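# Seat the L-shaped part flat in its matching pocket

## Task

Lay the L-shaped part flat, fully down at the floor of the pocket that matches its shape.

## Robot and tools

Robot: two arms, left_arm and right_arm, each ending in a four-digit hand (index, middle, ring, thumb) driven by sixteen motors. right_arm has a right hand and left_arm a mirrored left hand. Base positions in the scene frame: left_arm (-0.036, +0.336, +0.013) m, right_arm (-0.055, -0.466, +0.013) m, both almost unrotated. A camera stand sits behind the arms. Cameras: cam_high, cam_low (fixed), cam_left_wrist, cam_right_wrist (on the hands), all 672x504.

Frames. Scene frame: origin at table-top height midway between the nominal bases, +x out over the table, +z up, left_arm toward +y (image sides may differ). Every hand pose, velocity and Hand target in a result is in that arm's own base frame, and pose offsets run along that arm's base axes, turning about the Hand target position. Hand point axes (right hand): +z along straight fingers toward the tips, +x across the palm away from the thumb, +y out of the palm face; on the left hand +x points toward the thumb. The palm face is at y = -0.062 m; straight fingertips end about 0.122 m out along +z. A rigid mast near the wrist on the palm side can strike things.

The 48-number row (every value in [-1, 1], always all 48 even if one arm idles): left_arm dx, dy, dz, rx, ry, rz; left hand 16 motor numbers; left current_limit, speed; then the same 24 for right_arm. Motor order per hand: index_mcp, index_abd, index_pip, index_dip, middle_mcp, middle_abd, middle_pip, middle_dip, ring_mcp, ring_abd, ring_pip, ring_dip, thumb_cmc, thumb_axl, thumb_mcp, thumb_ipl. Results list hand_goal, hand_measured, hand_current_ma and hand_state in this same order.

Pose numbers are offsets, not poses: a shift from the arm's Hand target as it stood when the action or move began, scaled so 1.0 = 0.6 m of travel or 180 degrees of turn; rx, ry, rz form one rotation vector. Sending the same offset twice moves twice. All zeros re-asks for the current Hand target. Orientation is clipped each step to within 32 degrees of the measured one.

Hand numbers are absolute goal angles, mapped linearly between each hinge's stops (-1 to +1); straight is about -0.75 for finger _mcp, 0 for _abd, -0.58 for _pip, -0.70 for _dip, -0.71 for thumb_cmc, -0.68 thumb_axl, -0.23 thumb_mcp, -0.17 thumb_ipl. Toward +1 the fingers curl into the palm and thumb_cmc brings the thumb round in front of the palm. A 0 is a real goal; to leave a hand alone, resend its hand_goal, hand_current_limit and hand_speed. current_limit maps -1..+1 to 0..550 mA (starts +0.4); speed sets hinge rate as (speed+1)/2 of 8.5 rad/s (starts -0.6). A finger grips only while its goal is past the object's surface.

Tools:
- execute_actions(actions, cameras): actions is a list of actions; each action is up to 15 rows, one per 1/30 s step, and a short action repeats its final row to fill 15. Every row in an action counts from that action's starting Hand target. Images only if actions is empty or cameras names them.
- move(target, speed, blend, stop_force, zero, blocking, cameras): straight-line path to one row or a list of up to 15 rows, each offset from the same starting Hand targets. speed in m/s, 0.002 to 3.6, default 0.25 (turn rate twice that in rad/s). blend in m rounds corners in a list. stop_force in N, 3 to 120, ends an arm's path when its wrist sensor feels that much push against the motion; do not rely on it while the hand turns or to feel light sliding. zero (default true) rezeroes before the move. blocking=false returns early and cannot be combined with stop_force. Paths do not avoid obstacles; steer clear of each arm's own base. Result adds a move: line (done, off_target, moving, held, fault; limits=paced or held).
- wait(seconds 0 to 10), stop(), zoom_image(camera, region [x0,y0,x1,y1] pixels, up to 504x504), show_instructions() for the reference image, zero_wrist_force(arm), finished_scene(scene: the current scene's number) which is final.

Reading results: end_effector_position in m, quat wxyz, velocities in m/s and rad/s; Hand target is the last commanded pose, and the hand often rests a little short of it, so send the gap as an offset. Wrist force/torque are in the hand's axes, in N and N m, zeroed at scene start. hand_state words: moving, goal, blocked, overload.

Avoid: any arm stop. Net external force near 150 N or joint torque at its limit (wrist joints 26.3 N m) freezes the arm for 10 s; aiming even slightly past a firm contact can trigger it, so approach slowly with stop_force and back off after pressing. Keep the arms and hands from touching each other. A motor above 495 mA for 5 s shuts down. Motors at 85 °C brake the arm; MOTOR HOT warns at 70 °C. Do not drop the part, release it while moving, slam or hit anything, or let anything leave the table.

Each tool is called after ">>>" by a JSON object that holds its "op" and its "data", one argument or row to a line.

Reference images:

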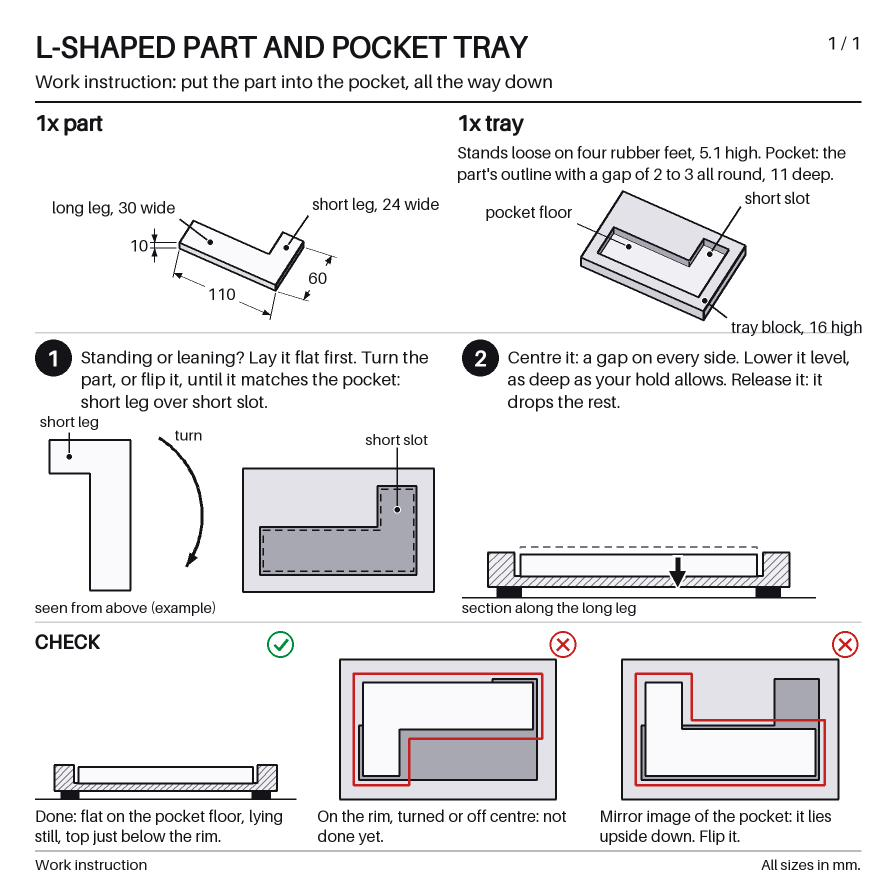

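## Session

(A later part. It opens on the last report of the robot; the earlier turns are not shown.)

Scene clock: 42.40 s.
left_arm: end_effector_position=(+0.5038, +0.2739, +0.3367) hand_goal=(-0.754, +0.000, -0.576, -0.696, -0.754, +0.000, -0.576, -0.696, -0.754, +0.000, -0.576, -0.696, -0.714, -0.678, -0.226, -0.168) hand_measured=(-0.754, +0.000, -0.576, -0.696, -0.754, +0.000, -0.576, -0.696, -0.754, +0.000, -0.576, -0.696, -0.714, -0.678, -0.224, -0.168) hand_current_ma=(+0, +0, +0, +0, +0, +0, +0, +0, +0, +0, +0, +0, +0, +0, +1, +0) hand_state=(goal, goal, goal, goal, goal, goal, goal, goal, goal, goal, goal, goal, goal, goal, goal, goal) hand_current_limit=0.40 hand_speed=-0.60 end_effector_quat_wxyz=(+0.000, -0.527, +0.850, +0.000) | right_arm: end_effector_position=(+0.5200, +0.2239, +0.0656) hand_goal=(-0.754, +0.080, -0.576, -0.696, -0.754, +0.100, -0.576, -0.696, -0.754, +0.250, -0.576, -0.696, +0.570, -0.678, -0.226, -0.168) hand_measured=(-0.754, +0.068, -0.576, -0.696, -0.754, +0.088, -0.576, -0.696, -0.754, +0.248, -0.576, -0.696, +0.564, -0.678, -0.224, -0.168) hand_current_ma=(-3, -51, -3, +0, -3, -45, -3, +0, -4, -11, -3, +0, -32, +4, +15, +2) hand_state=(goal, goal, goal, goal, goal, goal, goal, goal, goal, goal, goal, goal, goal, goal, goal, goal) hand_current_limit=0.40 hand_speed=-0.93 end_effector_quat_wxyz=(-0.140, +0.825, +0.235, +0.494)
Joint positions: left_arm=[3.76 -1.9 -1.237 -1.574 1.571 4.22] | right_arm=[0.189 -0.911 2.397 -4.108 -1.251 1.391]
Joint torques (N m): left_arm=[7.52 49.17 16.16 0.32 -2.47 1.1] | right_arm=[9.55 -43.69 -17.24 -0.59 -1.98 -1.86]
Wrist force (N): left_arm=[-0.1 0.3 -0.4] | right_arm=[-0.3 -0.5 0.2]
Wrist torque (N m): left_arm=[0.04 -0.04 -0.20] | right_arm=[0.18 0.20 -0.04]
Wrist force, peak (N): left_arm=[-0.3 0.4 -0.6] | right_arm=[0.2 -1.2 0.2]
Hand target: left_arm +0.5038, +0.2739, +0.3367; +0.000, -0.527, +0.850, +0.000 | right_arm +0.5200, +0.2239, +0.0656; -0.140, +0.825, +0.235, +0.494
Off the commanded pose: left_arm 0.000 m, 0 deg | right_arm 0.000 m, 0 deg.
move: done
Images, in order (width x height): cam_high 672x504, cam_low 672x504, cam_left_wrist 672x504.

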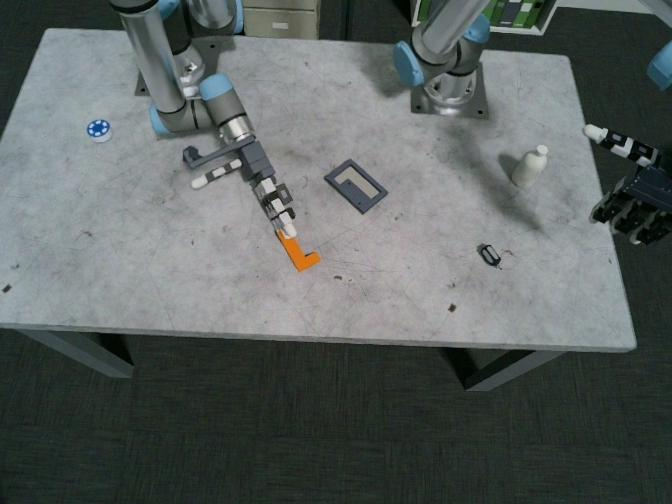

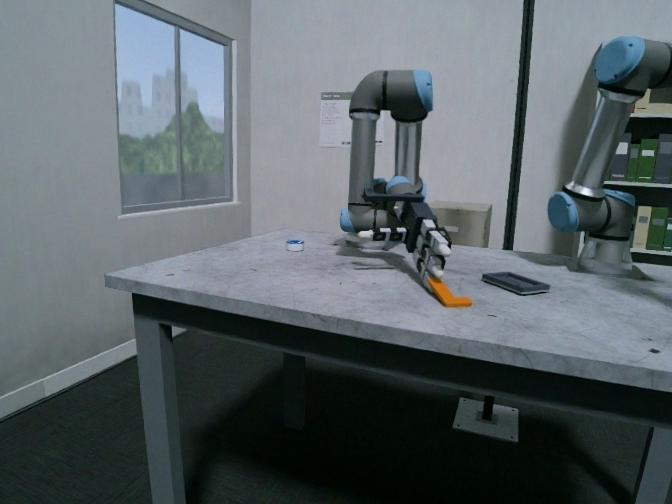

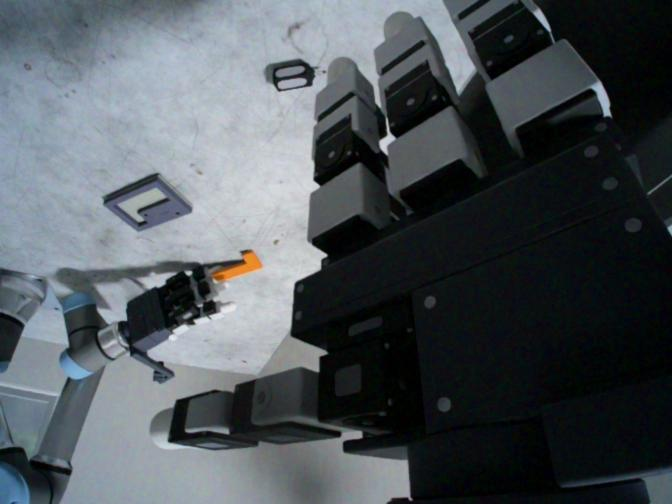

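>>> {"op": "move", "data": {
  "target": [
    [0, 0, 0, 0, 0, 0, -0.754, 0, -0.576, -0.696, -0.754, 0, -0.576, -0.696, -0.754, 0, -0.576, -0.696, -0.714, -0.678, -0.226, -0.168, 0.4, -0.6, -0.0922, -0.0569, 0, 0, 0, 0, -0.754, 0.08, -0.576, -0.696, -0.754, 0.1, -0.576, -0.696, -0.754, 0.25, -0.576, -0.696, 0.571, -0.678, -0.226, -0.168, 0.4, -0.93]
  ],
  "speed": 0.08,
  "cameras": ["cam_high", "cam_low", "cam_left_wrist"]
}}

>>> {"op": "zoom_image", "data": {
  "camera": "cam_low",
  "region": [330, 180, 490, 320]
}}

>>> {"op": "zoom_image", "data": {
  "camera": "cam_high",
  "region": [240, 180, 360, 300]
}}

>>> {"op": "zoom_image", "data": {
  "camera": "cam_high",
  "region": [316, 150, 396, 220]
}}

Scene clock: 44.23 s.
left_arm: end_effector_position=(+0.5038, +0.2739, +0.3367) hand_goal=(-0.754, +0.000, -0.576, -0.696, -0.754, +0.000, -0.576, -0.696, -0.754, +0.000, -0.576, -0.696, -0.714, -0.678, -0.226, -0.168) hand_measured=(-0.754, +0.000, -0.576, -0.696, -0.754, +0.000, -0.576, -0.696, -0.754, +0.000, -0.576, -0.696, -0.714, -0.678, -0.224, -0.168) hand_current_ma=(+0, +0, +0, +0, +0, +0, +0, +0, +0, +0, +0, +0, +0, +0, +1, +0) hand_state=(goal, goal, goal, goal, goal, goal, goal, goal, goal, goal, goal, goal, goal, goal, goal, goal) hand_current_limit=0.40 hand_speed=-0.60 end_effector_quat_wxyz=(+0.000, -0.527, +0.850, +0.000) | right_arm: end_effector_position=(+0.4647, +0.1898, +0.0656) hand_goal=(-0.754, +0.080, -0.576, -0.696, -0.754, +0.100, -0.576, -0.696, -0.754, +0.250, -0.576, -0.696, +0.570, -0.678, -0.226, -0.168) hand_measured=(-0.754, +0.068, -0.576, -0.696, -0.754, +0.090, -0.576, -0.696, -0.754, +0.248, -0.576, -0.696, +0.564, -0.678, -0.224, -0.168) hand_current_ma=(-3, -48, -3, +0, -3, -44, -3, +0, -4, -11, -3, +0, -32, +4, +15, +2) hand_state=(goal, goal, goal, goal, goal, goal, goal, goal, goal, goal, goal, goal, goal, goal, goal, goal) hand_current_limit=0.40 hand_speed=-0.93 end_effector_quat_wxyz=(-0.140, +0.825, +0.235, +0.494)
Joint positions: left_arm=[3.76 -1.9 -1.237 -1.574 1.571 4.22] | right_arm=[0.106 -0.912 2.581 -4.275 -1.179 1.347]
Joint torques (N m): left_arm=[7.77 48.11 17.59 0.38 -2.66 1.1] | right_arm=[-8.42 -14.86 9.53 -4.63 2.13 -1.63]
Wrist force (N): left_arm=[-0.1 0.2 -0.4] | right_arm=[-0.1 -0.8 0.2]
Wrist torque (N m): left_arm=[0.03 -0.04 -0.20] | right_arm=[0.04 0.19 -0.04]
Wrist force, peak (N): left_arm=[-0.3 0.5 -0.4] | right_arm=[0.6 -0.6 0.8]
Hand target: left_arm +0.5038, +0.2739, +0.3367; +0.000, -0.527, +0.850, +0.000 | right_arm +0.4647, +0.1897, +0.0656; -0.140, +0.825, +0.235, +0.494
Off the commanded pose: left_arm 0.000 m, 0 deg | right_arm 0.000 m, 0 deg.
move: done
Images, in order (width x height): cam_high 672x504, cam_low 672x504, cam_left_wrist 672x504.

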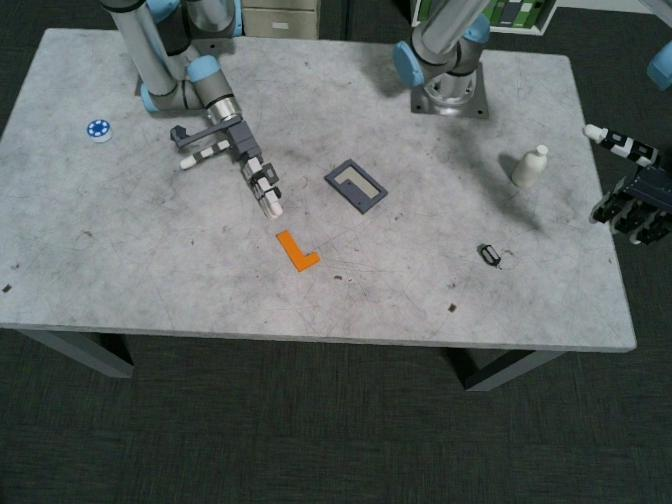

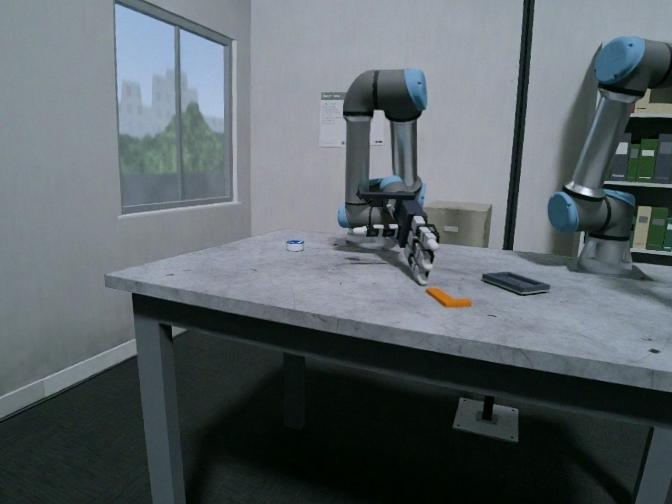

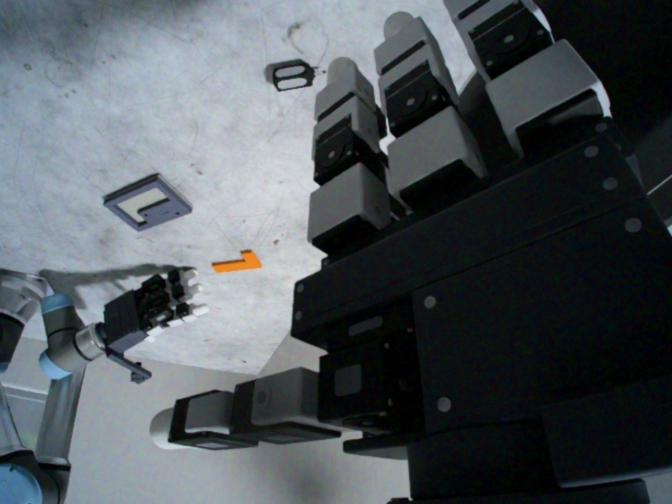

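Scaled by 3.150 from the camera's 672x504 image, which has a finer 960x720 frame.

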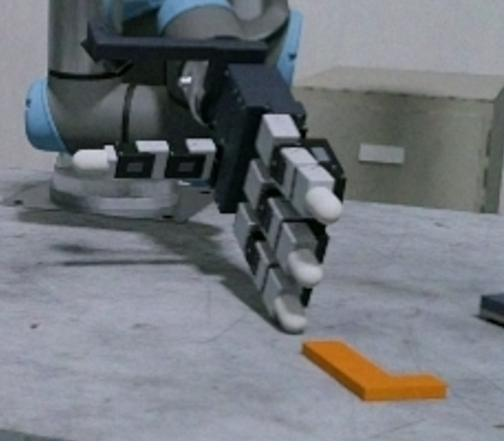

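Scaled by 4.200 from the camera's 672x504 image, which has a finer 960x720 frame.

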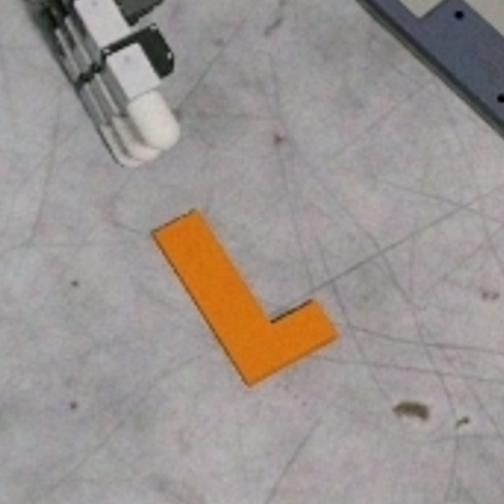

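Scaled by 6.300 from the camera's 672x504 image, which has a finer 960x720 frame.

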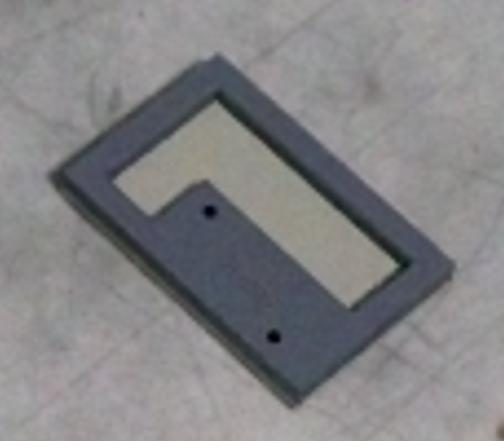

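>>> {"op": "move", "data": {
  "target": [
    [0, 0, 0, 0, 0, 0, -0.754, 0, -0.576, -0.696, -0.754, 0, -0.576, -0.696, -0.754, 0, -0.576, -0.696, -0.714, -0.678, -0.226, -0.168, 0.4, -0.6, 0, 0, 0.15, 0, 0, 0, -0.754, -0.12, -0.576, -0.696, -0.754, 0.12, -0.576, -0.696, -0.754, 0.25, -0.576, -0.696, 0.571, -0.678, -0.226, -0.168, 0.4, -0.9],
    [0, 0, 0, 0, 0, 0, -0.754, 0, -0.576, -0.696, -0.754, 0, -0.576, -0.696, -0.754, 0, -0.576, -0.696, -0.714, -0.678, -0.226, -0.168, 0.4, -0.6, 0.3322, 0.349, 0.2057, -0.3691, 0.084, 0.4507, -0.754, -0.12, -0.576, -0.696, -0.754, 0.12, -0.576, -0.696, -0.754, 0.25, -0.576, -0.696, 0.571, -0.678, -0.226, -0.168, 0.4, -0.9]
  ],
  "speed": 0.35,
  "blend": 0.03,
  "cameras": ["all"]
}}

>>> {"op": "zoom_image", "data": {
  "camera": "cam_high",
  "region": [240, 180, 360, 300]
}}

>>> {"op": "zoom_image", "data": {
  "camera": "cam_right_wrist",
  "region": [200, 0, 450, 180]
}}

>>> {"op": "zoom_image", "data": {
  "camera": "cam_left_wrist",
  "region": [160, 220, 300, 340]
}}

Scene clock: 50.43 s.
left_arm: end_effector_position=(+0.5038, +0.2739, +0.3367) hand_goal=(-0.754, +0.000, -0.576, -0.696, -0.754, +0.000, -0.576, -0.696, -0.754, +0.000, -0.576, -0.696, -0.714, -0.678, -0.226, -0.168) hand_measured=(-0.754, +0.000, -0.576, -0.696, -0.754, +0.000, -0.576, -0.696, -0.754, +0.000, -0.576, -0.696, -0.714, -0.678, -0.224, -0.168) hand_current_ma=(+0, +0, +0, +0, +0, +0, +0, +0, +0, +0, +0, +0, +0, +0, +1, +0) hand_state=(goal, goal, goal, goal, goal, goal, goal, goal, goal, goal, goal, goal, goal, goal, goal, goal) hand_current_limit=0.40 hand_speed=-0.60 end_effector_quat_wxyz=(+0.000, -0.527, +0.850, +0.000) | right_arm: end_effector_position=(+0.6639, +0.3991, +0.1890) hand_goal=(-0.754, -0.120, -0.576, -0.696, -0.754, +0.120, -0.576, -0.696, -0.754, +0.250, -0.576, -0.696, +0.570, -0.678, -0.226, -0.168) hand_measured=(-0.754, -0.120, -0.576, -0.696, -0.754, +0.116, -0.576, -0.696, -0.754, +0.248, -0.576, -0.696, +0.568, -0.678, -0.224, -0.168) hand_current_ma=(-3, -2, -3, +0, -3, -16, -3, +0, -4, -11, -3, +0, -12, +4, +15, +2) hand_state=(goal, goal, goal, goal, goal, goal, goal, goal, goal, goal, goal, goal, goal, goal, goal, goal) hand_current_limit=0.40 hand_speed=-0.90 end_effector_quat_wxyz=(+0.000, +0.480, +0.877, +0.000)
Joint positions: left_arm=[3.76 -1.9 -1.237 -1.574 1.571 4.22] | right_arm=[0.376 -1.075 1.38 -1.876 -1.57 -0.194]
Joint torques (N m): left_arm=[7.37 49.12 16.26 0.41 -2.51 1.04] | right_arm=[9.26 -30.61 -34.37 -0.24 -2.34 -1.85]
Wrist force (N): left_arm=[-0.4 0.1 -0.3] | right_arm=[0.2 -0.8 -1.3]
Wrist torque (N m): left_arm=[0.00 0.00 -0.22] | right_arm=[0.19 0.08 -0.06]
Wrist force, peak (N): left_arm=[-0.2 0.6 -0.6] | right_arm=[-1.2 -0.9 1.0]
Hand target: left_arm +0.5038, +0.2739, +0.3367; +0.000, -0.527, +0.850, +0.000 | right_arm +0.6640, +0.3991, +0.1890; +0.000, +0.480, +0.877, +0.000
Off the commanded pose: left_arm 0.000 m, 0 deg | right_arm 0.000 m, 0 deg.
move: done

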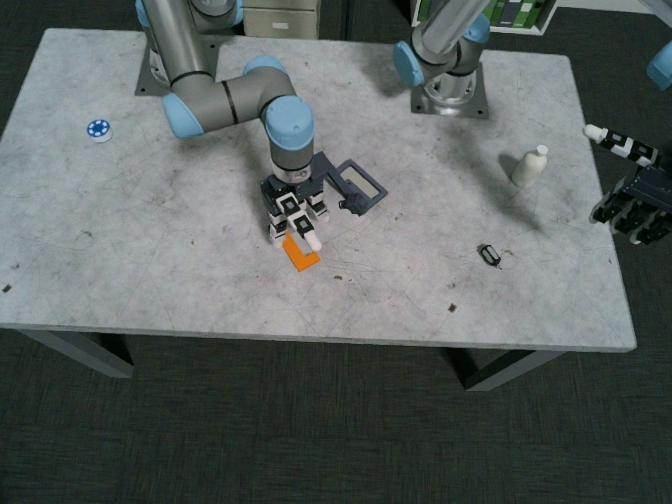

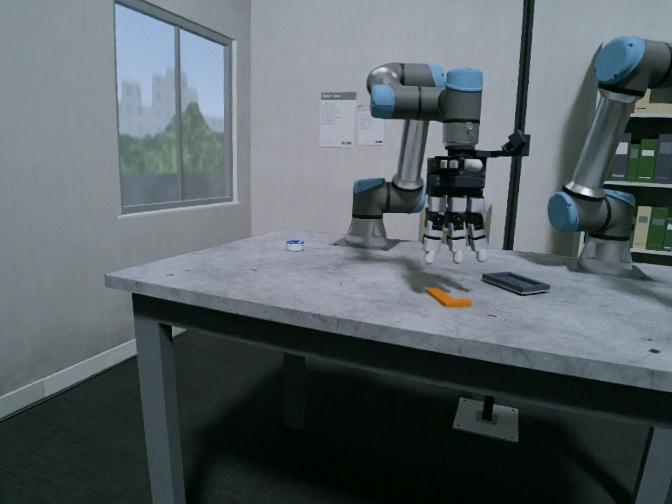

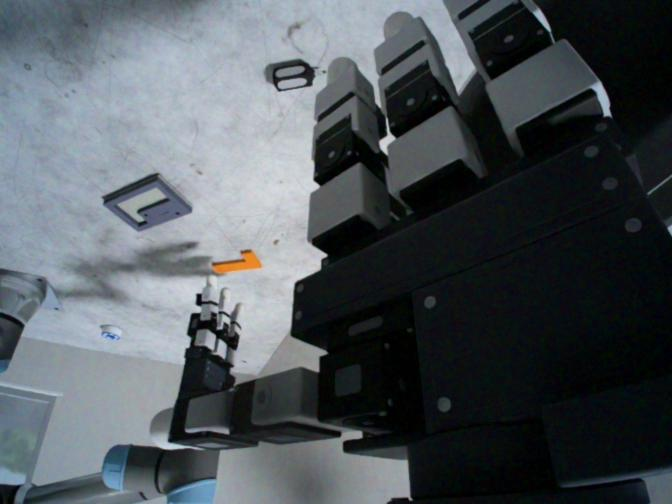

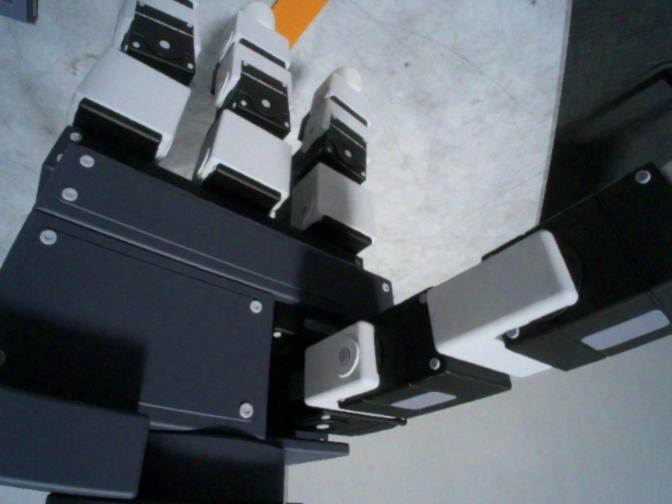

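Scaled by 4.200 from the camera's 672x504 image, which has a finer 960x720 frame.

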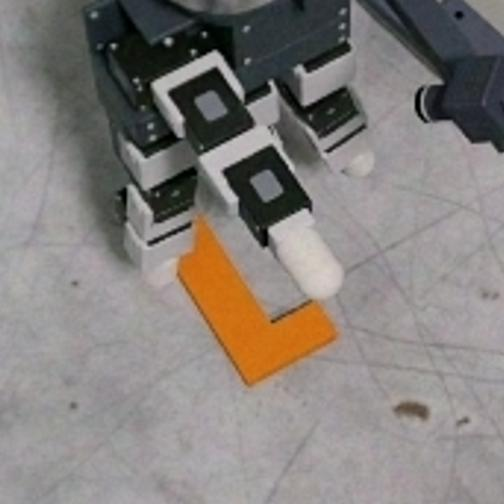

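Scaled by 2.016 from the camera's 672x504 image, which has a finer 960x720 frame.

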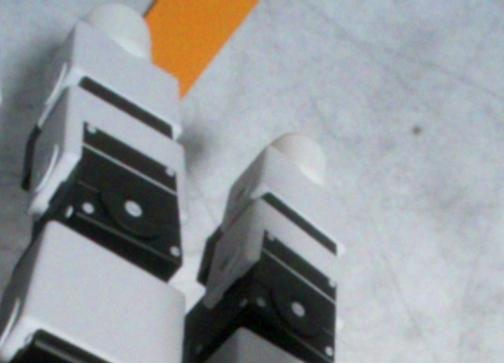

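Scaled by 3.600 from the camera's 672x504 image, which has a finer 960x720 frame.

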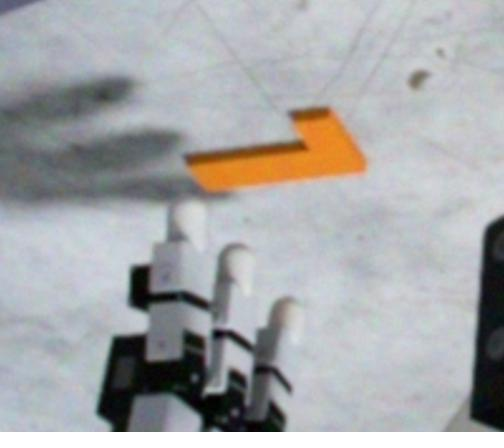

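>>> {"op": "move", "data": {
  "target": [
    [0, 0, 0, 0, 0, 0, -0.754, 0, -0.576, -0.696, -0.754, 0, -0.576, -0.696, -0.754, 0, -0.576, -0.696, -0.714, -0.678, -0.226, -0.168, 0.4, -0.6, 0.0085, 0.0113, -0.1, 0, 0, 0, -0.754, -0.12, -0.576, -0.696, -0.754, 0.12, -0.576, -0.696, -0.754, 0.25, -0.576, -0.696, 0.571, -0.678, -0.226, -0.168, 0.4, -0.9]
  ],
  "speed": 0.15,
  "cameras": ["cam_high", "cam_low", "cam_left_wrist", "cam_right_wrist"]
}}

>>> {"op": "zoom_image", "data": {
  "camera": "cam_right_wrist",
  "region": [200, 0, 450, 180]
}}

>>> {"op": "zoom_image", "data": {
  "camera": "cam_low",
  "region": [400, 220, 520, 330]
}}

>>> {"op": "zoom_image", "data": {
  "camera": "cam_left_wrist",
  "region": [160, 220, 300, 340]
}}

Scene clock: 53.67 s.
left_arm: end_effector_position=(+0.5038, +0.2739, +0.3367) hand_goal=(-0.754, +0.000, -0.576, -0.696, -0.754, +0.000, -0.576, -0.696, -0.754, +0.000, -0.576, -0.696, -0.714, -0.678, -0.226, -0.168) hand_measured=(-0.754, +0.000, -0.576, -0.696, -0.754, +0.000, -0.576, -0.696, -0.754, +0.000, -0.576, -0.696, -0.714, -0.678, -0.224, -0.168) hand_current_ma=(+0, +0, +0, +0, +0, +0, +0, +0, +0, +0, +0, +0, +0, +0, +1, +0) hand_state=(goal, goal, goal, goal, goal, goal, goal, goal, goal, goal, goal, goal, goal, goal, goal, goal) hand_current_limit=0.40 hand_speed=-0.60 end_effector_quat_wxyz=(+0.000, -0.527, +0.850, +0.000) | right_arm: end_effector_position=(+0.6690, +0.4059, +0.1292) hand_goal=(-0.754, -0.120, -0.576, -0.696, -0.754, +0.120, -0.576, -0.696, -0.754, +0.250, -0.576, -0.696, +0.570, -0.678, -0.226, -0.168) hand_measured=(-0.754, -0.120, -0.576, -0.696, -0.754, +0.116, -0.576, -0.696, -0.754, +0.248, -0.576, -0.696, +0.568, -0.678, -0.224, -0.168) hand_current_ma=(-2, -2, -3, +0, -3, -16, -3, +0, -4, -11, -3, +0, -11, +4, +15, +2) hand_state=(goal, goal, goal, goal, goal, goal, goal, goal, goal, goal, goal, goal, goal, goal, goal, goal) hand_current_limit=0.40 hand_speed=-0.90 end_effector_quat_wxyz=(+0.000, +0.480, +0.877, +0.000)
Joint positions: left_arm=[3.76 -1.9 -1.237 -1.574 1.571 4.22] | right_arm=[0.382 -1.005 1.433 -1.999 -1.57 -0.188]
Joint torques (N m): left_arm=[6.78 49.21 16.58 0.53 -2.64 0.92] | right_arm=[10.03 -34.17 -8.57 -5.15 -1.76 1.49]
Wrist force (N): left_arm=[-0.2 0.1 -0.4] | right_arm=[0.3 -0.6 -0.6]
Wrist torque (N m): left_arm=[0.02 -0.03 -0.20] | right_arm=[0.13 0.04 -0.24]
Wrist force, peak (N): left_arm=[-0.2 0.6 -0.7] | right_arm=[0.1 -0.9 -2.0]
Hand target: left_arm +0.5038, +0.2739, +0.3367; +0.000, -0.527, +0.850, +0.000 | right_arm +0.6691, +0.4059, +0.1290; +0.000, +0.480, +0.877, +0.000
Off the commanded pose: left_arm 0.000 m, 0 deg | right_arm 0.000 m, 0 deg.
move: done

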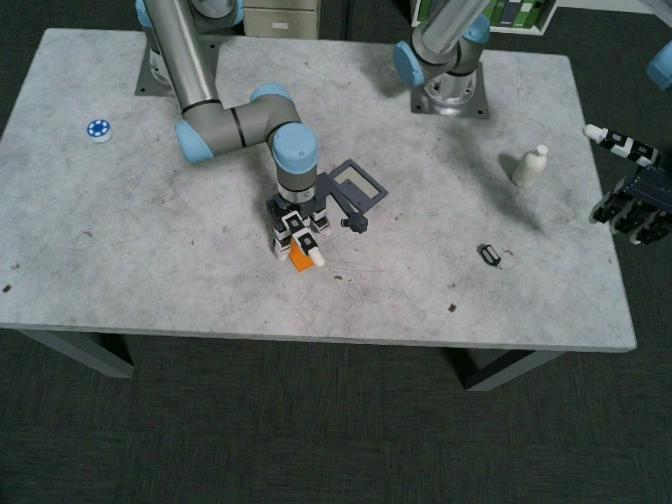

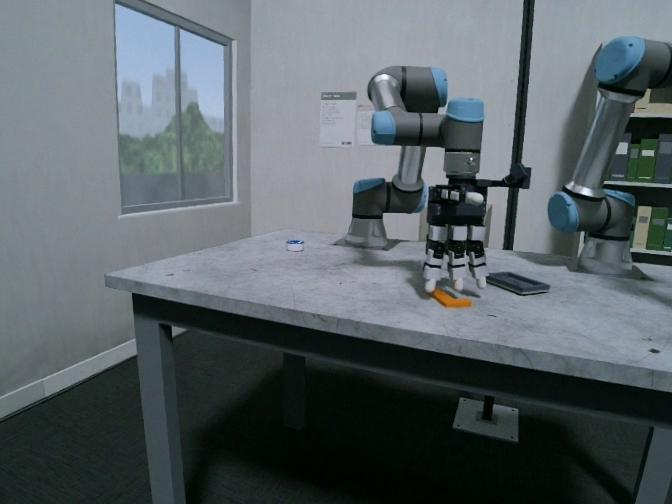

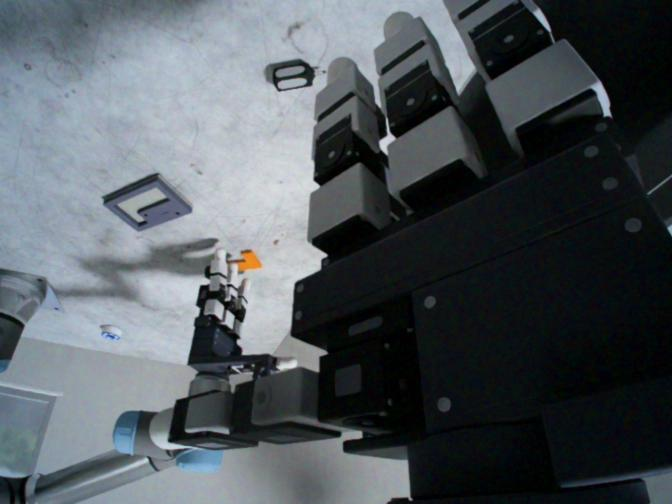

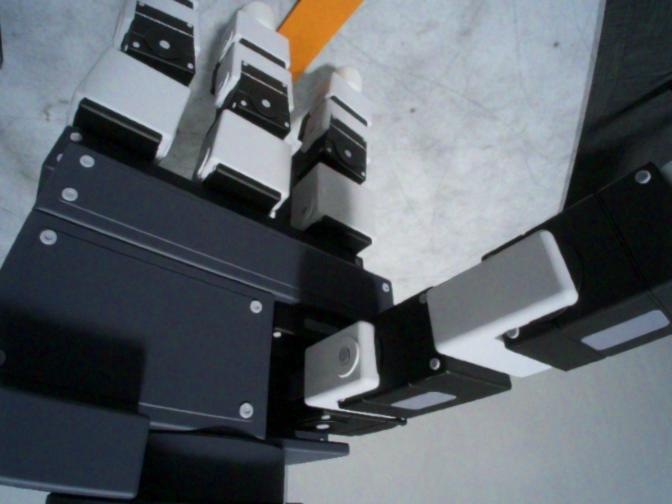

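Scaled by 2.016 from the camera's 672x504 image, which has a finer 960x720 frame.

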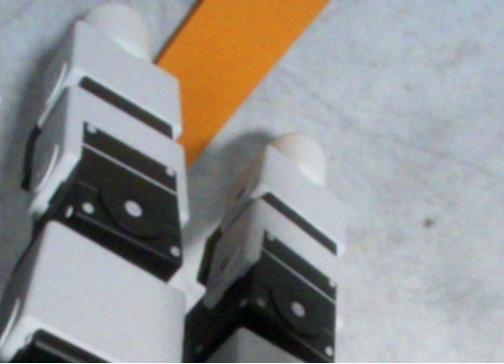

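Scaled by 4.200 from the camera's 672x504 image, which has a finer 960x720 frame.

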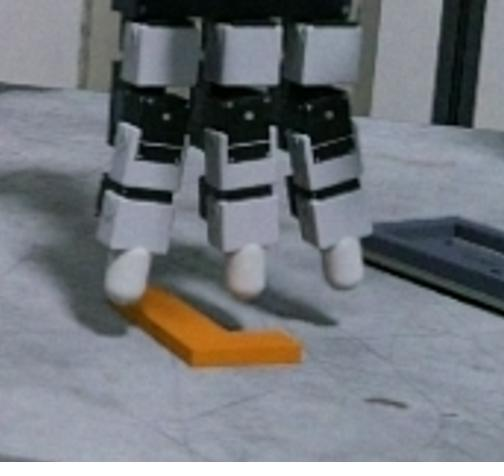

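Scaled by 3.600 from the camera's 672x504 image, which has a finer 960x720 frame.

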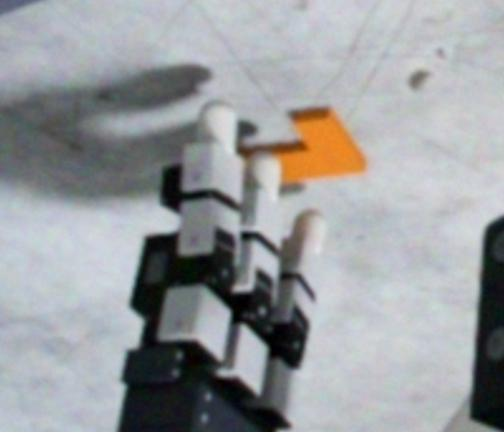

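>>> {"op": "move", "data": {
  "target": [
    [0, 0, 0, 0, 0, 0, -0.754, 0, -0.576, -0.696, -0.754, 0, -0.576, -0.696, -0.754, 0, -0.576, -0.696, -0.714, -0.678, -0.226, -0.168, 0.4, -0.6, 0, 0, -0.0275, 0, 0, 0, -0.754, -0.12, -0.576, -0.696, -0.754, 0.12, -0.576, -0.696, -0.754, 0.25, -0.576, -0.696, 0.571, -0.678, -0.226, -0.168, 0.4, -0.9]
  ],
  "speed": 0.02,
  "stop_force": 5
}}

>>> {"op": "move", "data": {
  "target": [
    [0, 0, 0, 0, 0, 0, -0.754, 0, -0.576, -0.696, -0.754, 0, -0.576, -0.696, -0.754, 0, -0.576, -0.696, -0.714, -0.678, -0.226, -0.168, 0.4, -0.6, 0, 0, 0, 0, 0, 0, -0.754, 0.15, -0.576, -0.696, -0.754, -0.15, -0.576, -0.696, -0.754, 0.25, -0.576, -0.696, 0.571, -0.678, -0.226, -0.168, 0.4, -0.93]
  ],
  "speed": 0.05,
  "cameras": ["cam_high", "cam_low", "cam_left_wrist", "cam_right_wrist"]
}}

>>> {"op": "zoom_image", "data": {
  "camera": "cam_right_wrist",
  "region": [200, 0, 450, 180]
}}

>>> {"op": "zoom_image", "data": {
  "camera": "cam_low",
  "region": [400, 220, 520, 330]
}}

>>> {"op": "zoom_image", "data": {
  "camera": "cam_left_wrist",
  "region": [160, 220, 300, 340]
}}

Scene clock: 56.30 s.
left_arm: end_effector_position=(+0.5038, +0.2739, +0.3367) hand_goal=(-0.754, +0.000, -0.576, -0.696, -0.754, +0.000, -0.576, -0.696, -0.754, +0.000, -0.576, -0.696, -0.714, -0.678, -0.226, -0.168) hand_measured=(-0.754, +0.000, -0.576, -0.696, -0.754, +0.000, -0.576, -0.696, -0.754, +0.000, -0.576, -0.696, -0.714, -0.678, -0.224, -0.168) hand_current_ma=(+0, +0, +0, +0, +0, +0, +0, +0, +0, +0, +0, +0, +0, +0, +1, +0) hand_state=(goal, goal, goal, goal, goal, goal, goal, goal, goal, goal, goal, goal, goal, goal, goal, goal) hand_current_limit=0.40 hand_speed=-0.60 end_effector_quat_wxyz=(+0.000, -0.527, +0.850, +0.000) | right_arm: end_effector_position=(+0.6691, +0.4059, +0.1125) hand_goal=(-0.754, -0.120, -0.576, -0.696, -0.754, +0.120, -0.576, -0.696, -0.754, +0.250, -0.576, -0.696, +0.570, -0.678, -0.226, -0.168) hand_measured=(-0.754, -0.120, -0.576, -0.696, -0.754, +0.116, -0.576, -0.696, -0.754, +0.248, -0.576, -0.696, +0.568, -0.678, -0.224, -0.168) hand_current_ma=(-2, -2, -3, +0, -3, -16, -3, +0, -4, -11, -3, +0, -11, +4, +15, +2) hand_state=(goal, goal, goal, goal, goal, goal, goal, goal, goal, goal, goal, goal, goal, goal, goal, goal) hand_current_limit=0.40 hand_speed=-0.90 end_effector_quat_wxyz=(+0.000, +0.480, +0.877, +0.000)
Joint positions: left_arm=[3.76 -1.9 -1.237 -1.574 1.571 4.22] | right_arm=[0.382 -0.988 1.452 -2.035 -1.57 -0.188]
Joint torques (N m): left_arm=[7.88 49.08 15.58 0.38 -2.32 1.04] | right_arm=[8.83 -33.28 -8.78 -4.67 0.55 1.43]
Wrist force (N): left_arm=[-0.2 0.5 -0.4] | right_arm=[0.3 -0.6 -1.0]
Wrist torque (N m): left_arm=[0.06 -0.03 -0.21] | right_arm=[0.17 0.07 -0.22]
Wrist force, peak (N): left_arm=[-0.3 0.5 -0.5] | right_arm=[0.4 -1.0 -1.2]
Hand target: left_arm +0.5038, +0.2739, +0.3367; +0.000, -0.527, +0.850, +0.000 | right_arm +0.6691, +0.4059, +0.1125; +0.000, +0.480, +0.877, +0.000
Off the commanded pose: left_arm 0.000 m, 0 deg | right_arm 0.000 m, 0 deg.
move: done

Scene clock: 57.10 s.
left_arm: end_effector_position=(+0.5038, +0.2739, +0.3367) hand_goal=(-0.754, +0.000, -0.576, -0.696, -0.754, +0.000, -0.576, -0.696, -0.754, +0.000, -0.576, -0.696, -0.714, -0.678, -0.226, -0.168) hand_measured=(-0.754, +0.000, -0.576, -0.696, -0.754, +0.000, -0.576, -0.696, -0.754, +0.000, -0.576, -0.696, -0.714, -0.678, -0.224, -0.168) hand_current_ma=(+0, +0, +0, +0, +0, +0, +0, +0, +0, +0, +0, +0, +0, +0, +1, +0) hand_state=(goal, goal, goal, goal, goal, goal, goal, goal, goal, goal, goal, goal, goal, goal, goal, goal) hand_current_limit=0.40 hand_speed=-0.60 end_effector_quat_wxyz=(+0.000, -0.527, +0.850, +0.000) | right_arm: end_effector_position=(+0.6691, +0.4059, +0.1125) hand_goal=(-0.754, +0.150, -0.576, -0.696, -0.754, -0.150, -0.576, -0.696, -0.754, +0.250, -0.576, -0.696, +0.570, -0.678, -0.226, -0.168) hand_measured=(-0.754, -0.014, -0.576, -0.696, -0.754, +0.006, -0.576, -0.696, -0.754, +0.248, -0.576, -0.696, +0.568, -0.678, -0.224, -0.168) hand_current_ma=(-2, -385, -3, +0, -3, +385, -3, +0, -4, -11, -3, +0, -11, +4, +15, +2) hand_state=(goal, blocked, goal, goal, goal, blocked, goal, goal, goal, goal, goal, goal, goal, goal, goal, goal) hand_current_limit=0.40 hand_speed=-0.93 end_effector_quat_wxyz=(+0.000, +0.480, +0.877, +0.000)
Joint positions: left_arm=[3.76 -1.9 -1.237 -1.574 1.571 4.22] | right_arm=[0.382 -0.988 1.452 -2.035 -1.57 -0.188]
Joint torques (N m): left_arm=[8.8 49.55 17.02 0.26 -2.24 0.98] | right_arm=[9.03 -32.69 -9.48 -4.6 1.21 1.39]
Wrist force (N): left_arm=[-0.2 0.4 -0.3] | right_arm=[0.7 -0.8 -1.0]
Wrist torque (N m): left_arm=[0.05 -0.02 -0.21] | right_arm=[0.15 0.02 -0.20]
Wrist force, peak (N): left_arm=[-0.3 0.2 -0.6] | right_arm=[0.7 -0.8 -1.1]
Hand target: left_arm +0.5038, +0.2739, +0.3367; +0.000, -0.527, +0.850, +0.000 | right_arm +0.6691, +0.4059, +0.1125; +0.000, +0.480, +0.877, +0.000
Off the commanded pose: left_arm 0.000 m, 0 deg | right_arm 0.000 m, 0 deg.
move: done

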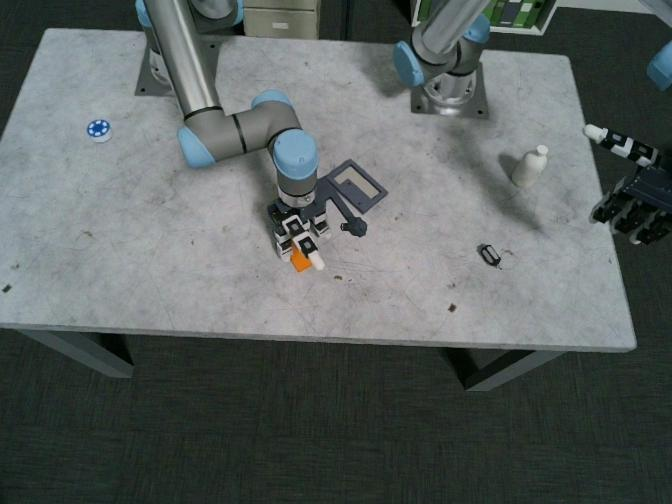

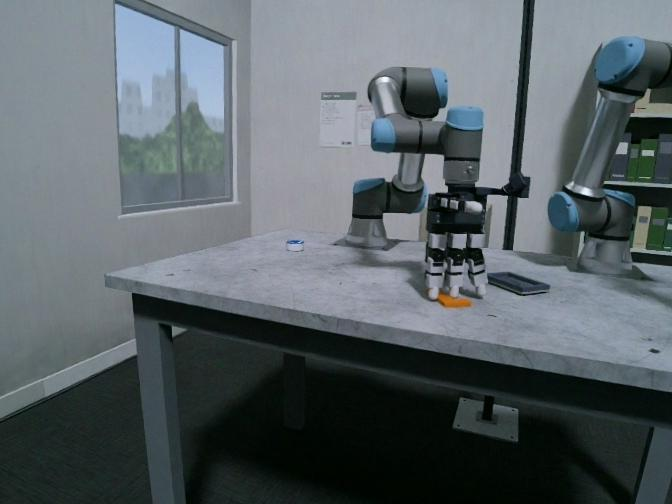

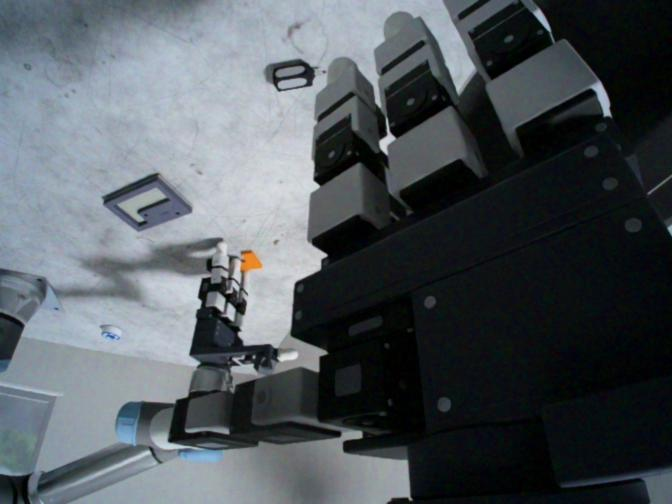

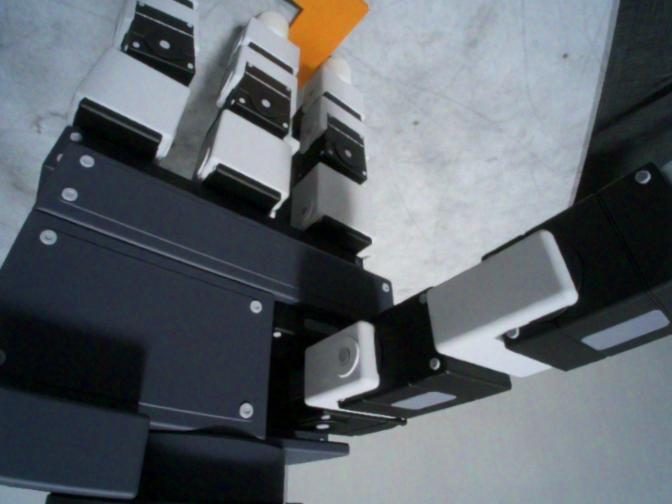

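Scaled by 2.016 from the camera's 672x504 image, which has a finer 960x720 frame.

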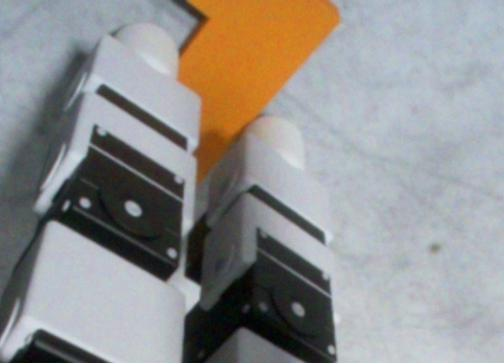

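Scaled by 4.200 from the camera's 672x504 image, which has a finer 960x720 frame.

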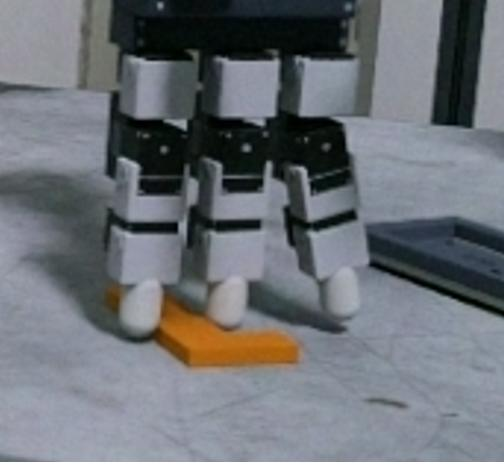

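Scaled by 3.600 from the camera's 672x504 image, which has a finer 960x720 frame.

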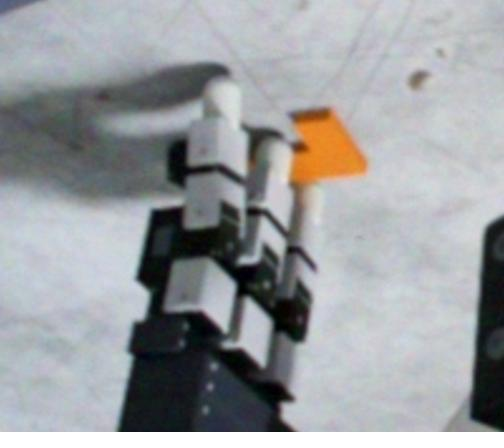

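>>> {"op": "move", "data": {
  "target": [
    [0,0,0,0,0,0,-0.754,0,-0.576,-0.696,-0.754,0,-0.576,-0.696,-0.754,0,-0.576,-0.696,-0.714,-0.678,-0.226,-0.168,0.4,-0.6,0,0,0.1333,0,0,0,-0.754,0.15,-0.576,-0.696,-0.754,-0.15,-0.576,-0.696,-0.754,0.25,-0.576,-0.696,0.571,-0.678,-0.226,-0.168,0.4,-0.9]
  ],
  "speed": 0.15,
  "cameras": ["all"]
}}

Scene clock: 60.27 s.
left_arm: end_effector_position=(+0.5038, +0.2739, +0.3367) hand_goal=(-0.754, +0.000, -0.576, -0.696, -0.754, +0.000, -0.576, -0.696, -0.754, +0.000, -0.576, -0.696, -0.714, -0.678, -0.226, -0.168) hand_measured=(-0.754, +0.000, -0.576, -0.696, -0.754, +0.000, -0.576, -0.696, -0.754, +0.000, -0.576, -0.696, -0.714, -0.678, -0.224, -0.168) hand_current_ma=(+0, +0, +0, +0, +0, +0, +0, +0, +0, +0, +0, +0, +0, +0, +1, +0) hand_state=(goal, goal, goal, goal, goal, goal, goal, goal, goal, goal, goal, goal, goal, goal, goal, goal) hand_current_limit=0.40 hand_speed=-0.60 end_effector_quat_wxyz=(+0.000, -0.527, +0.850, +0.000) | right_arm: end_effector_position=(+0.6690, +0.4059, +0.1924) hand_goal=(-0.754, +0.150, -0.576, -0.696, -0.754, -0.150, -0.576, -0.696, -0.754, +0.250, -0.576, -0.696, +0.570, -0.678, -0.226, -0.168) hand_measured=(-0.754, -0.014, -0.576, -0.696, -0.754, +0.006, -0.576, -0.696, -0.754, +0.248, -0.576, -0.696, +0.568, -0.678, -0.224, -0.168) hand_current_ma=(-2, -385, -3, +0, -3, +385, -3, +0, -3, -11, -3, +0, -11, +4, +16, +2) hand_state=(goal, blocked, goal, goal, goal, blocked, goal, goal, goal, goal, goal, goal, goal, goal, goal, goal) hand_current_limit=0.40 hand_speed=-0.90 end_effector_quat_wxyz=(+0.000, +0.480, +0.877, +0.000)
Joint positions: left_arm=[3.76 -1.9 -1.237 -1.574 1.571 4.22] | right_arm=[0.382 -1.058 1.345 -1.858 -1.57 -0.188]
Joint torques (N m): left_arm=[7.14 49.22 16.34 0.35 -2.56 1.05] | right_arm=[-0.16 -58.78 -35.68 -0.55 -1.91 0.91]
Wrist force (N): left_arm=[-0.1 0.3 -0.5] | right_arm=[0.0 -1.1 -0.7]
Wrist torque (N m): left_arm=[0.05 -0.03 -0.20] | right_arm=[0.08 0.08 -0.27]
Wrist force, peak (N): left_arm=[-0.1 0.3 -0.7] | right_arm=[0.3 -0.8 -1.9]
Hand target: left_arm +0.5038, +0.2739, +0.3367; +0.000, -0.527, +0.850, +0.000 | right_arm +0.6691, +0.4059, +0.1925; +0.000, +0.480, +0.877, +0.000
Off the commanded pose: left_arm 0.000 m, 0 deg | right_arm 0.000 m, 0 deg.
move: done

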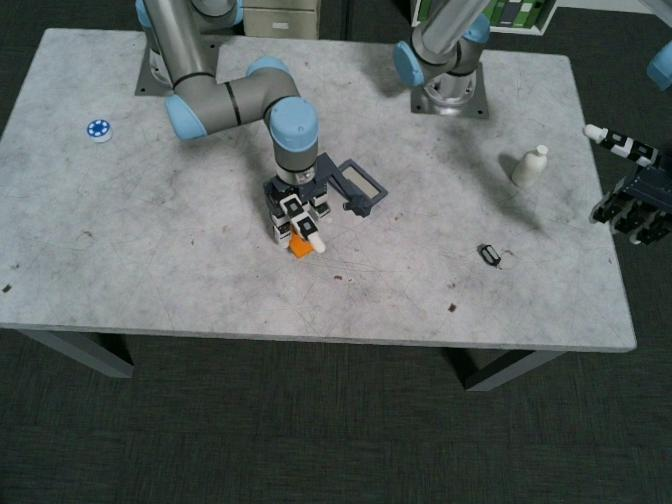

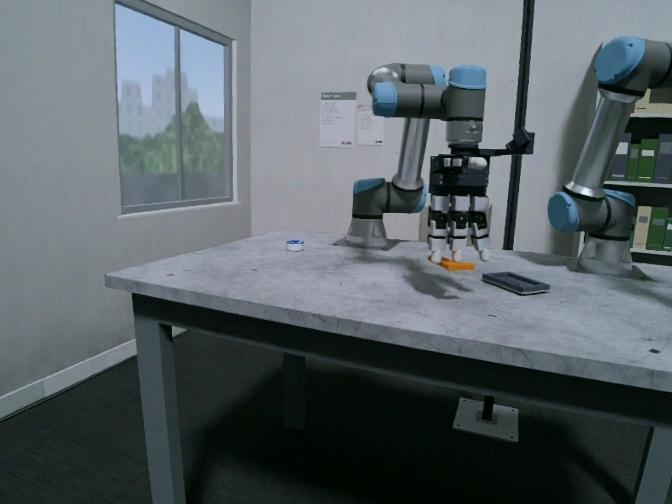

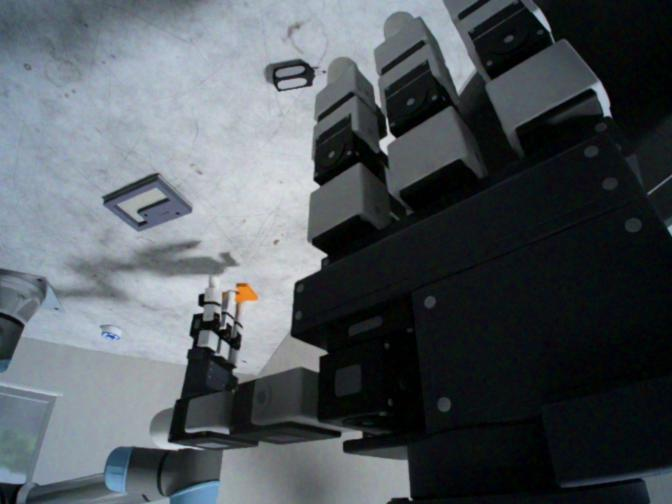

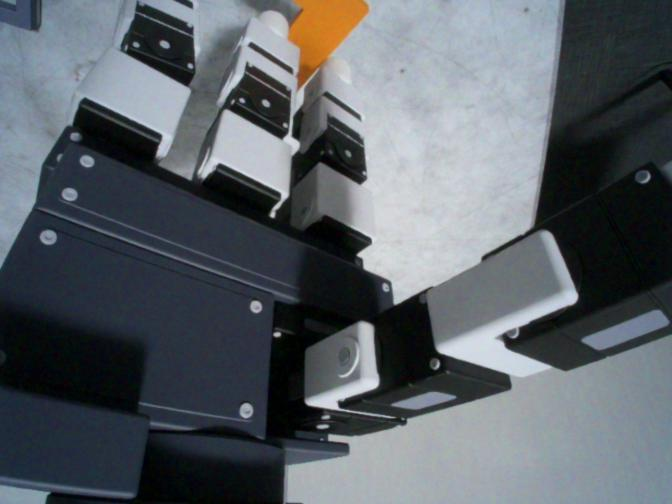

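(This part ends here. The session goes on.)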